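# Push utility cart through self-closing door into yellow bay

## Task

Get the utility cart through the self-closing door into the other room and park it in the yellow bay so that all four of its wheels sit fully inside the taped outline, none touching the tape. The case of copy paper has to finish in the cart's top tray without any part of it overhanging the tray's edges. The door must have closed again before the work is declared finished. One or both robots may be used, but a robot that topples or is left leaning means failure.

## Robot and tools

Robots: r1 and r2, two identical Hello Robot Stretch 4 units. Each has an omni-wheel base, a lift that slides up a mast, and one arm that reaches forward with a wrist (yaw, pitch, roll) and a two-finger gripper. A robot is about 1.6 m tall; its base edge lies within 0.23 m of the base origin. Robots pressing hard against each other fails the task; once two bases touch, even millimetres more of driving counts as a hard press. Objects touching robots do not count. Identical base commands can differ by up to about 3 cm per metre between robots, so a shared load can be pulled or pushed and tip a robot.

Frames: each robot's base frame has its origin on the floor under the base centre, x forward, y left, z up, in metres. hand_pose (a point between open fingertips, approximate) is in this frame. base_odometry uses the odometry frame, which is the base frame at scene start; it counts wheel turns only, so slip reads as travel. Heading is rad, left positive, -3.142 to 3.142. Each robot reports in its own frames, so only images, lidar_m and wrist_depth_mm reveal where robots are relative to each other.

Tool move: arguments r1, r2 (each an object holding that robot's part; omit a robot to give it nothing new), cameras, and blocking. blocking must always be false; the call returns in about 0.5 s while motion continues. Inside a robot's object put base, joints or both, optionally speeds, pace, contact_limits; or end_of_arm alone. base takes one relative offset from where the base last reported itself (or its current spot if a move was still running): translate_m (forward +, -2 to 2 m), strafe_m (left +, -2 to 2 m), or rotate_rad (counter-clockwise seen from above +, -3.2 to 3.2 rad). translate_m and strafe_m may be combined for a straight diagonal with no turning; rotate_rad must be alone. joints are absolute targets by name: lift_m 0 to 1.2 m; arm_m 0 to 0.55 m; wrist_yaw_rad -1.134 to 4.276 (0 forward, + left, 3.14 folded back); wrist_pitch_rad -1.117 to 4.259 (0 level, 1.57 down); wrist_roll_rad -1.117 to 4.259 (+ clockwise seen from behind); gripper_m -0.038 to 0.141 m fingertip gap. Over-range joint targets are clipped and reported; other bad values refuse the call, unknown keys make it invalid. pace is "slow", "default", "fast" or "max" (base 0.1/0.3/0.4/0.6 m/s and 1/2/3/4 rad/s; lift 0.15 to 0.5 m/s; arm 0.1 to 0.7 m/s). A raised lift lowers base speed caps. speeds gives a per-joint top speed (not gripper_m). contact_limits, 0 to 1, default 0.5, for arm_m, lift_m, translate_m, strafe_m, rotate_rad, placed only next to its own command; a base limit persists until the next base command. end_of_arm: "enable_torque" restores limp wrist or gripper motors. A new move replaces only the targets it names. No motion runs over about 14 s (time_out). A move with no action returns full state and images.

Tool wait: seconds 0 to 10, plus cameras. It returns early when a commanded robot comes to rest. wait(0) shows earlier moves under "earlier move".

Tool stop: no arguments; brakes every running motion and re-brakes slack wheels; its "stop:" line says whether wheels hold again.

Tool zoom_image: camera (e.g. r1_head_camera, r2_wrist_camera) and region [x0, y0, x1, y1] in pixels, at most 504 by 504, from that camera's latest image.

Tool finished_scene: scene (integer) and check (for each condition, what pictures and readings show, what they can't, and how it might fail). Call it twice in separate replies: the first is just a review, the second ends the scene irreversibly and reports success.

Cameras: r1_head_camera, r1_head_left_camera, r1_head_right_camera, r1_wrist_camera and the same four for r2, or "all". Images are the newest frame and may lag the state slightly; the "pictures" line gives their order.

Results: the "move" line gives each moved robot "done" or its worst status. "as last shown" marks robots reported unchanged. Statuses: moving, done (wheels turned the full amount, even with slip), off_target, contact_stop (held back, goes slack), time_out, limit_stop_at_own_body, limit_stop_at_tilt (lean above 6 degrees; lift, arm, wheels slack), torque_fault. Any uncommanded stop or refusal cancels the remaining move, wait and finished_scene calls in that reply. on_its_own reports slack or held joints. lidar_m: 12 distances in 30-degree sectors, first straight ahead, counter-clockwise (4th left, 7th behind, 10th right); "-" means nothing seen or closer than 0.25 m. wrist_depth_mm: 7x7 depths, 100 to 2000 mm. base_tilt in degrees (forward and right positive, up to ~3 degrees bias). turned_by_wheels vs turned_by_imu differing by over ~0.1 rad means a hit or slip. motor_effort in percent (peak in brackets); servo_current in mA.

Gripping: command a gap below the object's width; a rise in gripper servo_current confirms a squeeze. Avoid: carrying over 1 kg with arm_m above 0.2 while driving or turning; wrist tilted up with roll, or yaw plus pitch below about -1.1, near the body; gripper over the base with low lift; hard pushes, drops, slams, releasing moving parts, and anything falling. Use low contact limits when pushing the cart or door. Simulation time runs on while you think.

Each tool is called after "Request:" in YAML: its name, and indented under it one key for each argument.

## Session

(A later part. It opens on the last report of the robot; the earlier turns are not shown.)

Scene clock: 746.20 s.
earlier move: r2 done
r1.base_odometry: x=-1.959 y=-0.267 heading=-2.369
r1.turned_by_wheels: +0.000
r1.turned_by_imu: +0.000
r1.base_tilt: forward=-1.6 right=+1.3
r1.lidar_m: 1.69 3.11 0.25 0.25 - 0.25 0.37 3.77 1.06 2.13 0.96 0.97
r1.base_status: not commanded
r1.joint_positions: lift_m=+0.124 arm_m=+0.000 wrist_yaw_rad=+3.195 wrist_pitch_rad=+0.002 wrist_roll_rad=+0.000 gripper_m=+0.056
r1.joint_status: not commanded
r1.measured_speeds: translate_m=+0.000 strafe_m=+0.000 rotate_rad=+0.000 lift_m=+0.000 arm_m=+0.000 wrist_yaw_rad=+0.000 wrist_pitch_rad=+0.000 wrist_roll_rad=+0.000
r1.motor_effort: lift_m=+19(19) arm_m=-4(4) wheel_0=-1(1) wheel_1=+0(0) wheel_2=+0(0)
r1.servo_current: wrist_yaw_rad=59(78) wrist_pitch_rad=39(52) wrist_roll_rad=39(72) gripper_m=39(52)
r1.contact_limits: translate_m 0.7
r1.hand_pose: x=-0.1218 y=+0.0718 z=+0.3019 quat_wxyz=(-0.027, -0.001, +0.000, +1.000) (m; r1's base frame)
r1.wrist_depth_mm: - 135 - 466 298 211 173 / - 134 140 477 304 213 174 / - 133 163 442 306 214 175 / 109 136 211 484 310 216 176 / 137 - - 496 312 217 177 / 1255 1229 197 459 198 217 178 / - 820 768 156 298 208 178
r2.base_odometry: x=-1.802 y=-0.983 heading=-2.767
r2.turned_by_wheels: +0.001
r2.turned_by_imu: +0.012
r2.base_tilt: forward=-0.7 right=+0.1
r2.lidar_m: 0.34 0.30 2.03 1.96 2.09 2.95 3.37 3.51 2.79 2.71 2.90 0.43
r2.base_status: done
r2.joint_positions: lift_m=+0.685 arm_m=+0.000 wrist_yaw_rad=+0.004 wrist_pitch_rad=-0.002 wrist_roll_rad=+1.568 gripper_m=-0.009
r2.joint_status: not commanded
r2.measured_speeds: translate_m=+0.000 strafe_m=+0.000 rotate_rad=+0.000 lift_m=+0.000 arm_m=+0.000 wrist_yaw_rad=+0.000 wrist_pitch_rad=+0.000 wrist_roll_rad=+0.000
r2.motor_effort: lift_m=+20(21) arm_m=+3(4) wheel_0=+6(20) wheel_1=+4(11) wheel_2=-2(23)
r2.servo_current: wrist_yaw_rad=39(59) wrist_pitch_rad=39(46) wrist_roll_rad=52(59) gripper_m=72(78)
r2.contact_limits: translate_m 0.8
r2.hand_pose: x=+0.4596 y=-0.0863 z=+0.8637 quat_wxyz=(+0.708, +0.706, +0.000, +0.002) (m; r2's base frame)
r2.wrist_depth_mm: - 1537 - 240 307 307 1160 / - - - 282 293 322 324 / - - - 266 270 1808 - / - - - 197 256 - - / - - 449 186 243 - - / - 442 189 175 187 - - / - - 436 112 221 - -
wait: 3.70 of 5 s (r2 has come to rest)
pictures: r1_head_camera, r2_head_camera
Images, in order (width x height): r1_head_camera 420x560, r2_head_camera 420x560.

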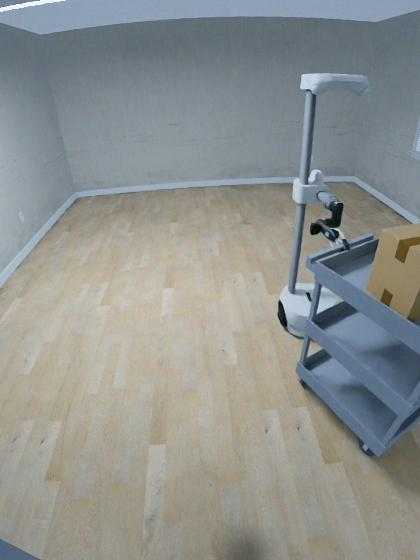

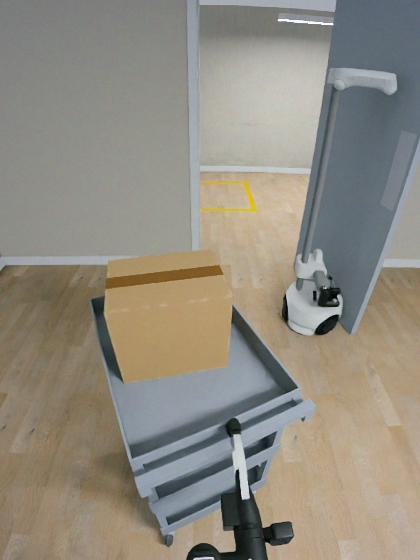

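Request:
zoom_image:
  camera: "r2_head_camera"
  region: [70, 230, 350, 560]

Request:
wait:
  seconds: 0
  cameras: ["r2_wrist_camera"]

Scaled by 1.527 from the camera's 420x560 image, which has a finer 1200x1600 frame.

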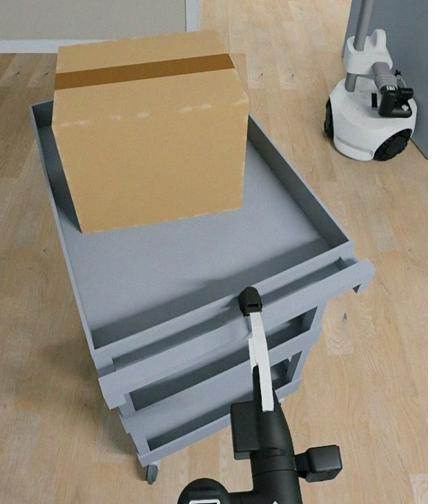

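Scene clock: 818.73 s.
r1.base_odometry: x=-1.959 y=-0.267 heading=-2.369
r1.turned_by_wheels: +0.000
r1.turned_by_imu: +0.000
r1.base_tilt: forward=-1.6 right=+1.2
r1.lidar_m: 1.68 3.15 0.25 0.25 - 0.25 0.38 3.77 1.08 2.16 1.01 0.95
r1.base_status: not commanded
r1.joint_positions: lift_m=+0.124 arm_m=+0.000 wrist_yaw_rad=+3.195 wrist_pitch_rad=+0.002 wrist_roll_rad=+0.000 gripper_m=+0.056
r1.joint_status: not commanded
r1.measured_speeds: translate_m=+0.000 strafe_m=+0.000 rotate_rad=+0.000 lift_m=+0.000 arm_m=+0.000 wrist_yaw_rad=+0.000 wrist_pitch_rad=+0.000 wrist_roll_rad=+0.000
r1.motor_effort: lift_m=+19(19) arm_m=-4(4) wheel_0=+0(1) wheel_1=+0(0) wheel_2=+0(0)
r1.servo_current: wrist_yaw_rad=46(78) wrist_pitch_rad=39(52) wrist_roll_rad=52(72) gripper_m=39(52)
r1.contact_limits: translate_m 0.7
r1.hand_pose: x=-0.1218 y=+0.0718 z=+0.3019 quat_wxyz=(-0.027, -0.001, +0.000, +1.000) (m; r1's base frame)
r1.wrist_depth_mm: - 135 - 473 300 211 172 / - 135 140 477 304 212 174 / - 133 163 442 307 215 175 / 109 135 211 488 310 216 176 / 137 - - 496 314 216 178 / 1255 1255 197 459 199 218 178 / - 820 768 156 298 209 178
r2.base_odometry: x=-1.802 y=-0.983 heading=-2.767
r2.turned_by_wheels: +0.000
r2.turned_by_imu: +0.000
r2.base_tilt: forward=-0.6 right=+0.1
r2.lidar_m: 0.34 0.32 2.02 1.97 2.08 2.96 3.36 3.51 2.81 2.72 2.90 0.44
r2.base_status: done
r2.joint_positions: lift_m=+0.685 arm_m=+0.000 wrist_yaw_rad=+0.004 wrist_pitch_rad=-0.002 wrist_roll_rad=+1.568 gripper_m=-0.009
r2.joint_status: not commanded
r2.measured_speeds: translate_m=+0.000 strafe_m=+0.000 rotate_rad=+0.000 lift_m=+0.000 arm_m=+0.000 wrist_yaw_rad=+0.000 wrist_pitch_rad=+0.000 wrist_roll_rad=+0.000
r2.motor_effort: lift_m=+20(21) arm_m=+4(4) wheel_0=+6(20) wheel_1=+4(11) wheel_2=-2(23)
r2.servo_current: wrist_yaw_rad=46(59) wrist_pitch_rad=39(46) wrist_roll_rad=46(59) gripper_m=65(78)
r2.contact_limits: translate_m 0.8
r2.hand_pose: x=+0.4596 y=-0.0863 z=+0.8637 quat_wxyz=(+0.708, +0.706, +0.000, +0.002) (m; r2's base frame)
r2.wrist_depth_mm: - 1499 - 239 307 307 1138 / - - - 282 293 322 322 / - - - 266 271 1863 - / - - - 197 256 - - / - - 449 186 242 - - / - 445 189 175 186 - - / - - 430 112 221 - -
pictures: r2_wrist_camera
Images, in order (width x height): r2_wrist_camera 616x392.

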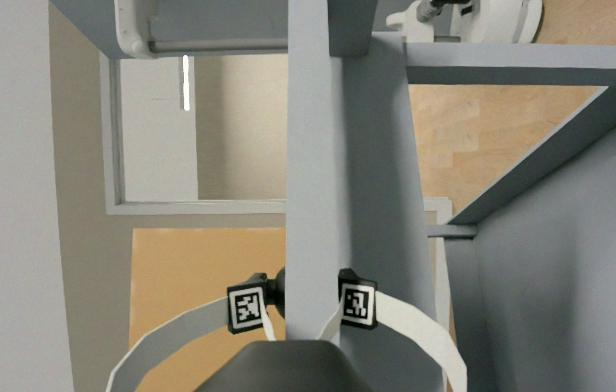

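Request:
move:
  r2: {"base": {"translate_m": -0.84, "strafe_m": -0.32}, "contact_limits": {"translate_m": 0.8}}
  blocking: false
  cameras: []

Request:
wait:
  seconds: 6
  cameras: ["r2_head_camera", "r2_wrist_camera"]

Scene clock: 860.47 s.
move: r2 moving
r1.base_odometry: x=-1.959 y=-0.267 heading=-2.369
r1.turned_by_wheels: +0.000
r1.turned_by_imu: +0.000
r1.base_tilt: forward=-1.6 right=+1.3
r1.lidar_m: 1.72 3.13 0.25 0.25 - 0.25 0.36 3.75 1.09 2.14 1.04 0.99
r1.base_status: not commanded
r1.joint_positions: lift_m=+0.124 arm_m=+0.000 wrist_yaw_rad=+3.195 wrist_pitch_rad=+0.002 wrist_roll_rad=+0.000 gripper_m=+0.056
r1.joint_status: not commanded
r1.measured_speeds: translate_m=+0.000 strafe_m=+0.000 rotate_rad=+0.000 lift_m=+0.000 arm_m=+0.000 wrist_yaw_rad=+0.000 wrist_pitch_rad=+0.000 wrist_roll_rad=+0.000
r1.motor_effort: lift_m=+19(19) arm_m=-4(4) wheel_0=+0(1) wheel_1=+0(0) wheel_2=+0(0)
r1.servo_current: wrist_yaw_rad=65(65) wrist_pitch_rad=46(46) wrist_roll_rad=52(59) gripper_m=39(46)
r1.contact_limits: translate_m 0.7
r1.hand_pose: x=-0.1218 y=+0.0718 z=+0.3019 quat_wxyz=(-0.027, -0.001, +0.000, +1.000) (m; r1's base frame)
r1.wrist_depth_mm: - 134 - 473 298 211 173 / - 135 141 477 304 212 174 / - 133 163 442 307 214 175 / 109 135 210 488 310 216 176 / 137 - - 496 314 217 177 / 1255 1229 196 459 199 218 178 / - 809 759 156 298 209 178
r2.base_odometry: x=-1.777 y=-0.960 heading=-2.766
r2.turned_by_wheels: +0.001
r2.turned_by_imu: +0.002
r2.base_tilt: forward=-0.7 right=+0.1
r2.lidar_m: 0.34 0.34 2.03 1.97 2.12 2.99 3.33 3.44 2.76 2.71 2.86 0.45
r2.base_status: translate_m moving; strafe_m moving
r2.joint_positions: lift_m=+0.685 arm_m=+0.000 wrist_yaw_rad=+0.009 wrist_pitch_rad=-0.002 wrist_roll_rad=+1.568 gripper_m=-0.009
r2.joint_status: not commanded
r2.measured_speeds: translate_m=-0.122 strafe_m=-0.047 rotate_rad=+0.005 lift_m=+0.000 arm_m=+0.000 wrist_yaw_rad=+0.021 wrist_pitch_rad=+0.001 wrist_roll_rad=+0.000
r2.motor_effort: lift_m=+20(21) arm_m=+1(4) wheel_0=+0(6) wheel_1=-9(10) wheel_2=+20(20)
r2.servo_current: wrist_yaw_rad=52(52) wrist_pitch_rad=33(46) wrist_roll_rad=39(52) gripper_m=65(72)
r2.contact_limits: translate_m 0.8
r2.hand_pose: x=+0.4600 y=-0.0849 z=+0.8637 quat_wxyz=(+0.708, +0.706, +0.002, +0.004) (m; r2's base frame)
r2.wrist_depth_mm: - 1499 - 236 300 303 1160 / - - - 281 290 1576 1160 / - - - 267 272 1808 - / - - - 255 257 - - / - - 455 189 244 - - / - 445 189 178 183 - - / - 439 439 112 224 - -
pictures: none
No camera images: "cameras" was empty.

Scene clock: 864.37 s.
earlier move: r2 done
r1.base_odometry: x=-1.959 y=-0.267 heading=-2.369
r1.turned_by_wheels: +0.000
r1.turned_by_imu: +0.000
r1.base_tilt: forward=-1.6 right=+1.2
r1.lidar_m: 1.43 3.14 0.25 0.25 - 0.25 0.35 3.75 1.09 2.13 2.80 1.59
r1.base_status: not commanded
r1.joint_positions: lift_m=+0.124 arm_m=+0.000 wrist_yaw_rad=+3.195 wrist_pitch_rad=+0.002 wrist_roll_rad=+0.000 gripper_m=+0.056
r1.joint_status: not commanded
r1.measured_speeds: translate_m=+0.000 strafe_m=+0.000 rotate_rad=+0.000 lift_m=+0.000 arm_m=+0.000 wrist_yaw_rad=+0.000 wrist_pitch_rad=+0.000 wrist_roll_rad=+0.000
r1.motor_effort: lift_m=+19(19) arm_m=-4(4) wheel_0=+0(1) wheel_1=+0(0) wheel_2=+0(0)
r1.servo_current: wrist_yaw_rad=52(72) wrist_pitch_rad=39(46) wrist_roll_rad=52(65) gripper_m=46(46)
r1.contact_limits: translate_m 0.7
r1.hand_pose: x=-0.1218 y=+0.0718 z=+0.3019 quat_wxyz=(-0.027, -0.001, +0.000, +1.000) (m; r1's base frame)
r1.wrist_depth_mm: - 135 - 469 300 211 173 / - 135 140 477 304 212 173 / - 133 162 442 307 214 175 / 109 135 211 488 310 216 177 / 137 - - 492 312 218 178 / 1229 1229 197 459 199 217 178 / - 820 759 156 298 208 178
r2.base_odometry: x=-1.137 y=-0.378 heading=-2.767
r2.turned_by_wheels: -0.001
r2.turned_by_imu: -0.001
r2.base_tilt: forward=-0.7 right=+0.0
r2.lidar_m: 0.35 0.36 2.40 2.31 2.46 2.60 2.50 2.65 2.41 2.37 2.49 0.45
r2.base_status: done
r2.joint_positions: lift_m=+0.685 arm_m=+0.000 wrist_yaw_rad=+0.000 wrist_pitch_rad=-0.002 wrist_roll_rad=+1.568 gripper_m=-0.009
r2.joint_status: not commanded
r2.measured_speeds: translate_m=+0.000 strafe_m=+0.000 rotate_rad=+0.000 lift_m=+0.000 arm_m=+0.000 wrist_yaw_rad=+0.000 wrist_pitch_rad=+0.000 wrist_roll_rad=+0.000
r2.motor_effort: lift_m=+20(21) arm_m=-4(4) wheel_0=-4(10) wheel_1=-4(12) wheel_2=+3(23)
r2.servo_current: wrist_yaw_rad=52(78) wrist_pitch_rad=39(46) wrist_roll_rad=52(65) gripper_m=65(78)
r2.contact_limits: translate_m 0.8
r2.hand_pose: x=+0.4593 y=-0.0875 z=+0.8636 quat_wxyz=(+0.708, +0.706, -0.001, +0.001) (m; r2's base frame)
r2.wrist_depth_mm: - - - 252 273 282 281 / - - - 263 264 1863 1308 / - - - 196 255 1921 - / - - 455 190 250 - - / - - 459 184 241 - - / - - 189 179 185 - - / - - 455 112 229 - -
wait: 3.90 of 6 s (r2 has come to rest)
pictures: r2_head_camera, r2_wrist_camera
Images, in order (width x height): r2_head_camera 420x560, r2_wrist_camera 616x392.

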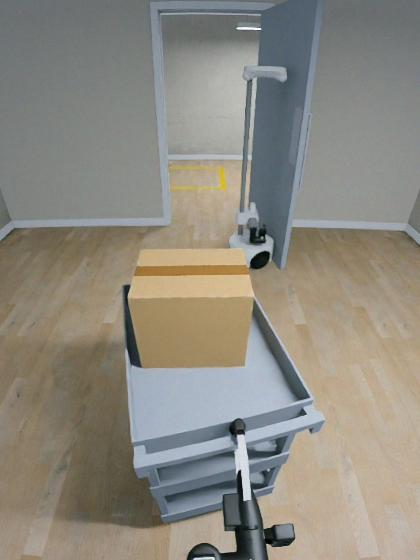

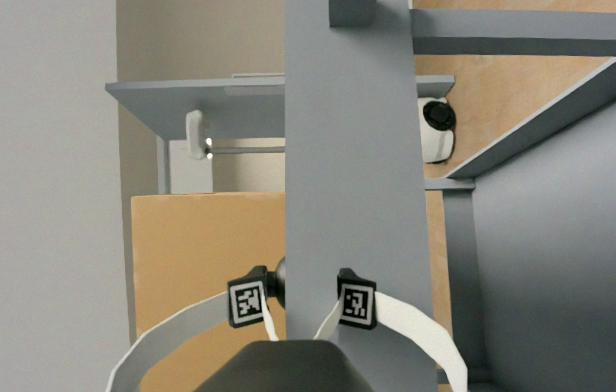

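Request:
move:
  r2: {"joints": {"gripper_m": 0.09}}
  blocking: false
  cameras: []

Request:
wait:
  seconds: 2
  cameras: ["r2_wrist_camera"]

Scene clock: 876.47 s.
move: r2 moving
r1.base_odometry: x=-1.959 y=-0.267 heading=-2.369
r1.turned_by_wheels: +0.000
r1.turned_by_imu: +0.000
r1.base_tilt: forward=-1.6 right=+1.3
r1.lidar_m: 1.44 3.15 0.25 0.25 - 0.25 0.36 3.71 1.09 2.19 2.77 1.63
r1.base_status: not commanded
r1.joint_positions: lift_m=+0.124 arm_m=+0.000 wrist_yaw_rad=+3.195 wrist_pitch_rad=+0.002 wrist_roll_rad=+0.000 gripper_m=+0.056
r1.joint_status: not commanded
r1.measured_speeds: translate_m=+0.000 strafe_m=+0.000 rotate_rad=+0.000 lift_m=+0.000 arm_m=+0.000 wrist_yaw_rad=+0.000 wrist_pitch_rad=+0.000 wrist_roll_rad=+0.000
r1.motor_effort: lift_m=+19(19) arm_m=-4(4) wheel_0=+0(1) wheel_1=+0(0) wheel_2=+0(0)
r1.servo_current: wrist_yaw_rad=39(59) wrist_pitch_rad=46(46) wrist_roll_rad=33(52) gripper_m=39(46)
r1.contact_limits: translate_m 0.7
r1.hand_pose: x=-0.1218 y=+0.0718 z=+0.3019 quat_wxyz=(-0.027, -0.001, +0.000, +1.000) (m; r1's base frame)
r1.wrist_depth_mm: - 135 - 466 300 211 173 / - 134 140 477 304 212 174 / - 133 163 442 307 214 175 / 109 135 211 492 310 215 176 / 137 - - 496 314 218 177 / 1229 1229 197 455 199 218 178 / - 809 768 156 297 208 178
r2.base_odometry: x=-1.137 y=-0.378 heading=-2.767
r2.turned_by_wheels: +0.000
r2.turned_by_imu: +0.000
r2.base_tilt: forward=-0.7 right=+0.1
r2.lidar_m: 0.34 0.34 2.40 2.31 2.44 2.58 2.51 2.63 2.44 2.34 2.46 0.44
r2.base_status: not commanded
r2.joint_positions: lift_m=+0.685 arm_m=+0.000 wrist_yaw_rad=-0.001 wrist_pitch_rad=-0.002 wrist_roll_rad=+1.568 gripper_m=+0.012
r2.joint_status: gripper_m moving
r2.measured_speeds: translate_m=+0.000 strafe_m=+0.000 rotate_rad=+0.000 lift_m=+0.000 arm_m=+0.000 wrist_yaw_rad=+0.000 wrist_pitch_rad=+0.000 wrist_roll_rad=+0.000
r2.motor_effort: lift_m=+20(20) arm_m=-3(4) wheel_0=-4(5) wheel_1=-4(4) wheel_2=+3(4)
r2.servo_current: wrist_yaw_rad=46(52) wrist_pitch_rad=33(46) wrist_roll_rad=52(52) gripper_m=78(98)
r2.contact_limits: translate_m 0.8
r2.hand_pose: x=+0.4592 y=-0.0877 z=+0.8636 quat_wxyz=(+0.708, +0.706, -0.001, +0.000) (m; r2's base frame)
r2.wrist_depth_mm: - - - 252 274 282 283 / - - - 263 266 1808 1308 / - - - 257 258 - - / - - 455 192 251 - - / - - 452 186 243 - - / - - 192 180 187 - - / - - - 112 229 - -
pictures: none
No camera images: "cameras" was empty.

Scene clock: 877.70 s.
earlier move: r2 done
r1.base_odometry: x=-1.959 y=-0.267 heading=-2.369
r1.turned_by_wheels: +0.000
r1.turned_by_imu: +0.000
r1.base_tilt: forward=-1.6 right=+1.3
r1.lidar_m: 1.44 3.12 0.25 0.25 - 0.25 0.36 3.74 1.08 2.14 2.77 1.59
r1.base_status: not commanded
r1.joint_positions: lift_m=+0.124 arm_m=+0.000 wrist_yaw_rad=+3.195 wrist_pitch_rad=+0.002 wrist_roll_rad=+0.000 gripper_m=+0.056
r1.joint_status: not commanded
r1.measured_speeds: translate_m=+0.000 strafe_m=+0.000 rotate_rad=+0.000 lift_m=+0.000 arm_m=+0.000 wrist_yaw_rad=+0.000 wrist_pitch_rad=+0.000 wrist_roll_rad=+0.000
r1.motor_effort: lift_m=+19(19) arm_m=-3(4) wheel_0=+0(1) wheel_1=+0(0) wheel_2=+0(0)
r1.servo_current: wrist_yaw_rad=52(78) wrist_pitch_rad=39(52) wrist_roll_rad=39(65) gripper_m=39(46)
r1.contact_limits: translate_m 0.7
r1.hand_pose: x=-0.1218 y=+0.0718 z=+0.3019 quat_wxyz=(-0.027, -0.001, +0.000, +1.000) (m; r1's base frame)
r1.wrist_depth_mm: - 135 - 466 297 211 173 / - 135 140 473 304 212 173 / - 133 162 442 307 214 175 / 109 135 210 488 310 216 176 / 137 - - 492 312 217 178 / 1229 1229 196 459 199 218 178 / - 809 768 156 300 208 178
r2.base_odometry: x=-1.137 y=-0.378 heading=-2.767
r2.turned_by_wheels: +0.000
r2.turned_by_imu: +0.000
r2.base_tilt: forward=-0.7 right=+0.0
r2.lidar_m: 0.36 0.37 2.38 2.30 2.46 2.58 2.52 2.65 2.43 2.37 2.50 0.44
r2.base_status: not commanded
r2.joint_positions: lift_m=+0.685 arm_m=+0.000 wrist_yaw_rad=-0.001 wrist_pitch_rad=-0.002 wrist_roll_rad=+1.568 gripper_m=+0.090
r2.joint_status: all done
r2.measured_speeds: translate_m=+0.000 strafe_m=+0.000 rotate_rad=+0.000 lift_m=+0.000 arm_m=+0.000 wrist_yaw_rad=+0.000 wrist_pitch_rad=+0.000 wrist_roll_rad=+0.000
r2.motor_effort: lift_m=+20(21) arm_m=-4(4) wheel_0=-3(5) wheel_1=-4(4) wheel_2=+3(4)
r2.servo_current: wrist_yaw_rad=46(59) wrist_pitch_rad=39(52) wrist_roll_rad=52(59) gripper_m=52(143)
r2.contact_limits: translate_m 0.8
r2.hand_pose: x=+0.4592 y=-0.0877 z=+0.8635 quat_wxyz=(+0.708, +0.706, -0.001, +0.000) (m; r2's base frame)
r2.wrist_depth_mm: - - - 250 283 289 293 / - - - 273 274 1808 1281 / - - - 263 266 - - / - - 496 255 258 - - / - - 462 194 251 - - / - - 196 187 216 - - / - - 466 112 238 - -
wait: 1.23 of 2 s (r2 has come to rest)
pictures: r2_wrist_camera
Images, in order (width x height): r2_wrist_camera 616x392.

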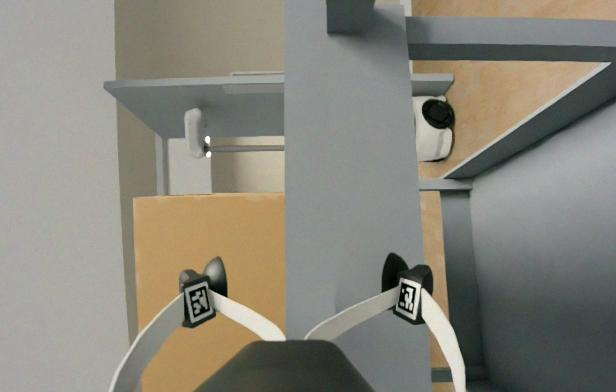

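Request:
move:
  r2: {"base": {"strafe_m": 0.055}, "contact_limits": {"strafe_m": 0.5}}
  blocking: false
  cameras: []

Request:
wait:
  seconds: 2
  cameras: []

Request:
move:
  r2: {"joints": {"gripper_m": -0.012}}
  blocking: false
  cameras: []

Request:
wait:
  seconds: 3
  cameras: ["r2_wrist_camera", "r2_head_camera"]

Scene clock: 884.97 s.
move: r2 moving
r1.base_odometry: x=-1.959 y=-0.267 heading=-2.369
r1.turned_by_wheels: +0.000
r1.turned_by_imu: +0.000
r1.base_tilt: forward=-1.6 right=+1.3
r1.lidar_m: 1.42 3.12 0.25 0.25 - 0.25 0.36 3.75 1.10 2.15 2.80 1.59
r1.base_status: not commanded
r1.joint_positions: lift_m=+0.124 arm_m=+0.000 wrist_yaw_rad=+3.195 wrist_pitch_rad=+0.002 wrist_roll_rad=+0.000 gripper_m=+0.056
r1.joint_status: not commanded
r1.measured_speeds: translate_m=+0.000 strafe_m=+0.000 rotate_rad=+0.000 lift_m=+0.000 arm_m=+0.000 wrist_yaw_rad=+0.000 wrist_pitch_rad=+0.000 wrist_roll_rad=+0.000
r1.motor_effort: lift_m=+19(19) arm_m=-4(4) wheel_0=+0(1) wheel_1=+0(0) wheel_2=+0(0)
r1.servo_current: wrist_yaw_rad=39(59) wrist_pitch_rad=39(52) wrist_roll_rad=52(59) gripper_m=39(46)
r1.contact_limits: translate_m 0.7
r1.hand_pose: x=-0.1218 y=+0.0718 z=+0.3019 quat_wxyz=(-0.027, -0.001, +0.000, +1.000) (m; r1's base frame)
r1.wrist_depth_mm: - 135 - 469 300 211 172 / - 135 140 477 304 212 174 / - 133 163 442 307 214 175 / 109 135 211 484 312 215 177 / 137 - - 492 312 217 177 / 1229 1229 196 455 199 218 178 / - 820 759 155 300 209 178
r2.base_odometry: x=-1.124 y=-0.410 heading=-2.767
r2.turned_by_wheels: +0.000
r2.turned_by_imu: +0.000
r2.base_tilt: forward=-0.7 right=+0.0
r2.lidar_m: 0.33 0.35 2.36 2.27 2.42 2.59 2.51 2.67 2.44 2.39 2.54 0.45
r2.base_status: strafe_m moving
r2.joint_positions: lift_m=+0.685 arm_m=+0.000 wrist_yaw_rad=-0.005 wrist_pitch_rad=-0.001 wrist_roll_rad=+1.568 gripper_m=+0.090
r2.joint_status: not commanded
r2.measured_speeds: translate_m=-0.003 strafe_m=+0.118 rotate_rad=+0.004 lift_m=+0.000 arm_m=+0.000 wrist_yaw_rad=-0.014 wrist_pitch_rad=+0.003 wrist_roll_rad=+0.000
r2.motor_effort: lift_m=+20(20) arm_m=-3(4) wheel_0=-8(14) wheel_1=+7(11) wheel_2=-1(2)
r2.servo_current: wrist_yaw_rad=46(52) wrist_pitch_rad=39(46) wrist_roll_rad=39(59) gripper_m=52(59)
r2.contact_limits: strafe_m 0.5
r2.hand_pose: x=+0.4589 y=-0.0887 z=+0.8633 quat_wxyz=(+0.708, +0.706, -0.002, -0.001) (m; r2's base frame)
r2.wrist_depth_mm: - - - 218 286 315 315 / - - - 272 273 1808 1308 / - - - 262 264 - - / - - 462 252 258 - - / - - 466 250 249 - - / - - 196 185 238 - - / - - 466 112 236 - -
pictures: none
No camera images: "cameras" was empty.

Scene clock: 885.63 s.
earlier move: r2 done
r1.base_odometry: x=-1.959 y=-0.267 heading=-2.369
r1.turned_by_wheels: +0.000
r1.turned_by_imu: +0.000
r1.base_tilt: forward=-1.6 right=+1.2
r1.lidar_m: 1.43 3.14 0.25 0.25 - 0.25 0.38 3.74 1.10 2.13 2.76 1.52
r1.base_status: not commanded
r1.joint_positions: lift_m=+0.124 arm_m=+0.000 wrist_yaw_rad=+3.195 wrist_pitch_rad=+0.002 wrist_roll_rad=+0.000 gripper_m=+0.056
r1.joint_status: not commanded
r1.measured_speeds: translate_m=+0.000 strafe_m=+0.000 rotate_rad=+0.000 lift_m=+0.000 arm_m=+0.000 wrist_yaw_rad=+0.000 wrist_pitch_rad=+0.000 wrist_roll_rad=+0.000
r1.motor_effort: lift_m=+19(19) arm_m=-4(4) wheel_0=+0(1) wheel_1=+0(1) wheel_2=+0(0)
r1.servo_current: wrist_yaw_rad=33(65) wrist_pitch_rad=39(52) wrist_roll_rad=52(65) gripper_m=39(52)
r1.contact_limits: translate_m 0.7
r1.hand_pose: x=-0.1218 y=+0.0718 z=+0.3019 quat_wxyz=(-0.027, -0.001, +0.000, +1.000) (m; r1's base frame)
r1.wrist_depth_mm: - 135 - 466 300 211 172 / - 135 140 473 304 212 173 / - 133 163 442 307 214 175 / 109 136 211 484 309 216 176 / 137 - - 496 312 217 177 / 1255 1255 197 459 199 218 178 / - 809 768 156 298 208 178
r2.base_odometry: x=-1.117 y=-0.429 heading=-2.767
r2.turned_by_wheels: +0.000
r2.turned_by_imu: +0.000
r2.base_tilt: forward=-0.7 right=+0.1
r2.lidar_m: 0.38 3.11 2.33 2.26 2.37 2.54 2.51 2.68 2.47 2.41 2.55 0.45
r2.base_status: done
r2.joint_positions: lift_m=+0.685 arm_m=+0.000 wrist_yaw_rad=-0.004 wrist_pitch_rad=-0.001 wrist_roll_rad=+1.568 gripper_m=+0.090
r2.joint_status: not commanded
r2.measured_speeds: translate_m=+0.000 strafe_m=+0.000 rotate_rad=+0.000 lift_m=+0.000 arm_m=+0.000 wrist_yaw_rad=+0.000 wrist_pitch_rad=+0.000 wrist_roll_rad=+0.000
r2.motor_effort: lift_m=+20(20) arm_m=-3(4) wheel_0=-3(14) wheel_1=+2(11) wheel_2=-2(4)
r2.servo_current: wrist_yaw_rad=46(59) wrist_pitch_rad=39(46) wrist_roll_rad=46(59) gripper_m=59(59)
r2.contact_limits: strafe_m 0.5
r2.hand_pose: x=+0.4590 y=-0.0885 z=+0.8632 quat_wxyz=(+0.708, +0.706, -0.002, -0.001) (m; r2's base frame)
r2.wrist_depth_mm: - - - 220 287 1756 1205 / - - - 273 274 1808 - / - - - 263 266 - - / - - 473 255 258 - - / - - 469 248 251 - - / - - 196 187 217 - - / - - 480 112 237 - -
wait: 0.67 of 2 s (r2 has come to rest)
pictures: none
No camera images: "cameras" was empty.

Scene clock: 886.13 s.
move: r2 moving
r1.base_odometry: x=-1.959 y=-0.267 heading=-2.369
r1.turned_by_wheels: +0.000
r1.turned_by_imu: +0.000
r1.base_tilt: forward=-1.6 right=+1.3
r1.lidar_m: 1.45 3.14 0.25 0.25 - 0.25 0.37 3.74 1.11 2.14 2.78 1.59
r1.base_status: not commanded
r1.joint_positions: lift_m=+0.124 arm_m=+0.000 wrist_yaw_rad=+3.195 wrist_pitch_rad=+0.002 wrist_roll_rad=+0.000 gripper_m=+0.056
r1.joint_status: not commanded
r1.measured_speeds: translate_m=+0.000 strafe_m=+0.000 rotate_rad=+0.000 lift_m=+0.000 arm_m=+0.000 wrist_yaw_rad=+0.000 wrist_pitch_rad=+0.000 wrist_roll_rad=+0.000
r1.motor_effort: lift_m=+19(19) arm_m=-3(4) wheel_0=+0(0) wheel_1=+0(0) wheel_2=+0(0)
r1.servo_current: wrist_yaw_rad=39(52) wrist_pitch_rad=39(46) wrist_roll_rad=52(59) gripper_m=39(46)
r1.contact_limits: translate_m 0.7
r1.hand_pose: x=-0.1218 y=+0.0718 z=+0.3019 quat_wxyz=(-0.027, -0.001, +0.000, +1.000) (m; r1's base frame)
r1.wrist_depth_mm: - 135 - 469 298 211 172 / - 135 140 473 304 211 173 / - 133 162 442 307 214 175 / 109 135 210 484 310 216 176 / 137 - - 492 312 217 177 / 1255 1255 196 459 198 218 178 / - 820 759 156 298 209 178
r2.base_odometry: x=-1.117 y=-0.429 heading=-2.767
r2.turned_by_wheels: +0.000
r2.turned_by_imu: +0.000
r2.base_tilt: forward=-0.7 right=+0.1
r2.lidar_m: 0.36 3.12 2.32 2.25 2.39 2.59 2.50 2.65 2.48 2.42 2.53 0.45
r2.base_status: not commanded
r2.joint_positions: lift_m=+0.685 arm_m=+0.000 wrist_yaw_rad=-0.004 wrist_pitch_rad=-0.001 wrist_roll_rad=+1.568 gripper_m=+0.072
r2.joint_status: gripper_m moving
r2.measured_speeds: translate_m=+0.000 strafe_m=+0.000 rotate_rad=+0.000 lift_m=+0.000 arm_m=+0.000 wrist_yaw_rad=+0.000 wrist_pitch_rad=+0.000 wrist_roll_rad=+0.000
r2.motor_effort: lift_m=+20(20) arm_m=-3(4) wheel_0=-3(4) wheel_1=+2(2) wheel_2=-2(3)
r2.servo_current: wrist_yaw_rad=39(59) wrist_pitch_rad=39(46) wrist_roll_rad=52(52) gripper_m=111(124)
r2.contact_limits: strafe_m 0.5
r2.hand_pose: x=+0.4590 y=-0.0885 z=+0.8632 quat_wxyz=(+0.708, +0.706, -0.002, -0.001) (m; r2's base frame)
r2.wrist_depth_mm: - - - 220 286 1756 1205 / - - - 273 274 1808 - / - - - 264 267 - - / - - 469 256 258 - - / - - 473 249 251 - - / - - 196 187 198 - - / - 473 473 112 237 - -
pictures: none
No camera images: "cameras" was empty.

Scene clock: 887.43 s.
earlier move: r2 done
r1.base_odometry: x=-1.959 y=-0.267 heading=-2.369
r1.turned_by_wheels: +0.000
r1.turned_by_imu: +0.000
r1.base_tilt: forward=-1.6 right=+1.3
r1.lidar_m: 1.44 3.17 0.25 0.25 - 0.25 0.37 3.74 1.10 2.13 2.77 1.60
r1.base_status: not commanded
r1.joint_positions: lift_m=+0.124 arm_m=+0.000 wrist_yaw_rad=+3.195 wrist_pitch_rad=+0.002 wrist_roll_rad=+0.000 gripper_m=+0.056
r1.joint_status: not commanded
r1.measured_speeds: translate_m=+0.000 strafe_m=+0.000 rotate_rad=+0.000 lift_m=+0.000 arm_m=+0.000 wrist_yaw_rad=+0.000 wrist_pitch_rad=+0.000 wrist_roll_rad=+0.000
r1.motor_effort: lift_m=+19(19) arm_m=-4(4) wheel_0=+0(1) wheel_1=+0(0) wheel_2=+0(0)
r1.servo_current: wrist_yaw_rad=59(72) wrist_pitch_rad=39(46) wrist_roll_rad=52(59) gripper_m=39(46)
r1.contact_limits: translate_m 0.7
r1.hand_pose: x=-0.1218 y=+0.0718 z=+0.3019 quat_wxyz=(-0.027, -0.001, +0.000, +1.000) (m; r1's base frame)
r1.wrist_depth_mm: - 135 - 469 300 211 172 / - 134 140 477 304 212 173 / - 133 163 442 306 215 175 / 109 135 211 488 310 215 177 / 137 - - 496 314 217 178 / 1229 1255 197 455 199 218 178 / - 820 768 156 297 210 178
r2.base_odometry: x=-1.117 y=-0.429 heading=-2.767
r2.turned_by_wheels: +0.000
r2.turned_by_imu: +0.000
r2.base_tilt: forward=-0.7 right=+0.1
r2.lidar_m: 0.36 3.09 2.36 2.28 2.38 2.58 2.51 2.67 2.51 2.38 2.57 0.44
r2.base_status: not commanded
r2.joint_positions: lift_m=+0.685 arm_m=+0.000 wrist_yaw_rad=-0.001 wrist_pitch_rad=+0.000 wrist_roll_rad=+1.568 gripper_m=-0.011
r2.joint_status: all done
r2.measured_speeds: translate_m=+0.000 strafe_m=+0.000 rotate_rad=+0.000 lift_m=+0.000 arm_m=+0.000 wrist_yaw_rad=+0.000 wrist_pitch_rad=+0.000 wrist_roll_rad=+0.000
r2.motor_effort: lift_m=+20(20) arm_m=-4(4) wheel_0=-4(4) wheel_1=+2(3) wheel_2=-2(3)
r2.servo_current: wrist_yaw_rad=59(59) wrist_pitch_rad=39(46) wrist_roll_rad=39(59) gripper_m=104(208)
r2.contact_limits: strafe_m 0.5
r2.hand_pose: x=+0.4592 y=-0.0877 z=+0.8630 quat_wxyz=(+0.708, +0.706, +0.000, +0.000) (m; r2's base frame)
r2.wrist_depth_mm: - - - 211 278 1708 1255 / - - - 202 267 1921 - / - - - 197 258 - - / - 462 466 193 252 - - / - - 466 187 244 - - / - - 187 181 186 - - / - - 469 112 233 - -
wait: 1.30 of 3 s (r2 has come to rest)
pictures: r2_head_camera, r2_wrist_camera
Images, in order (width x height): r2_head_camera 420x560, r2_wrist_camera 616x392.

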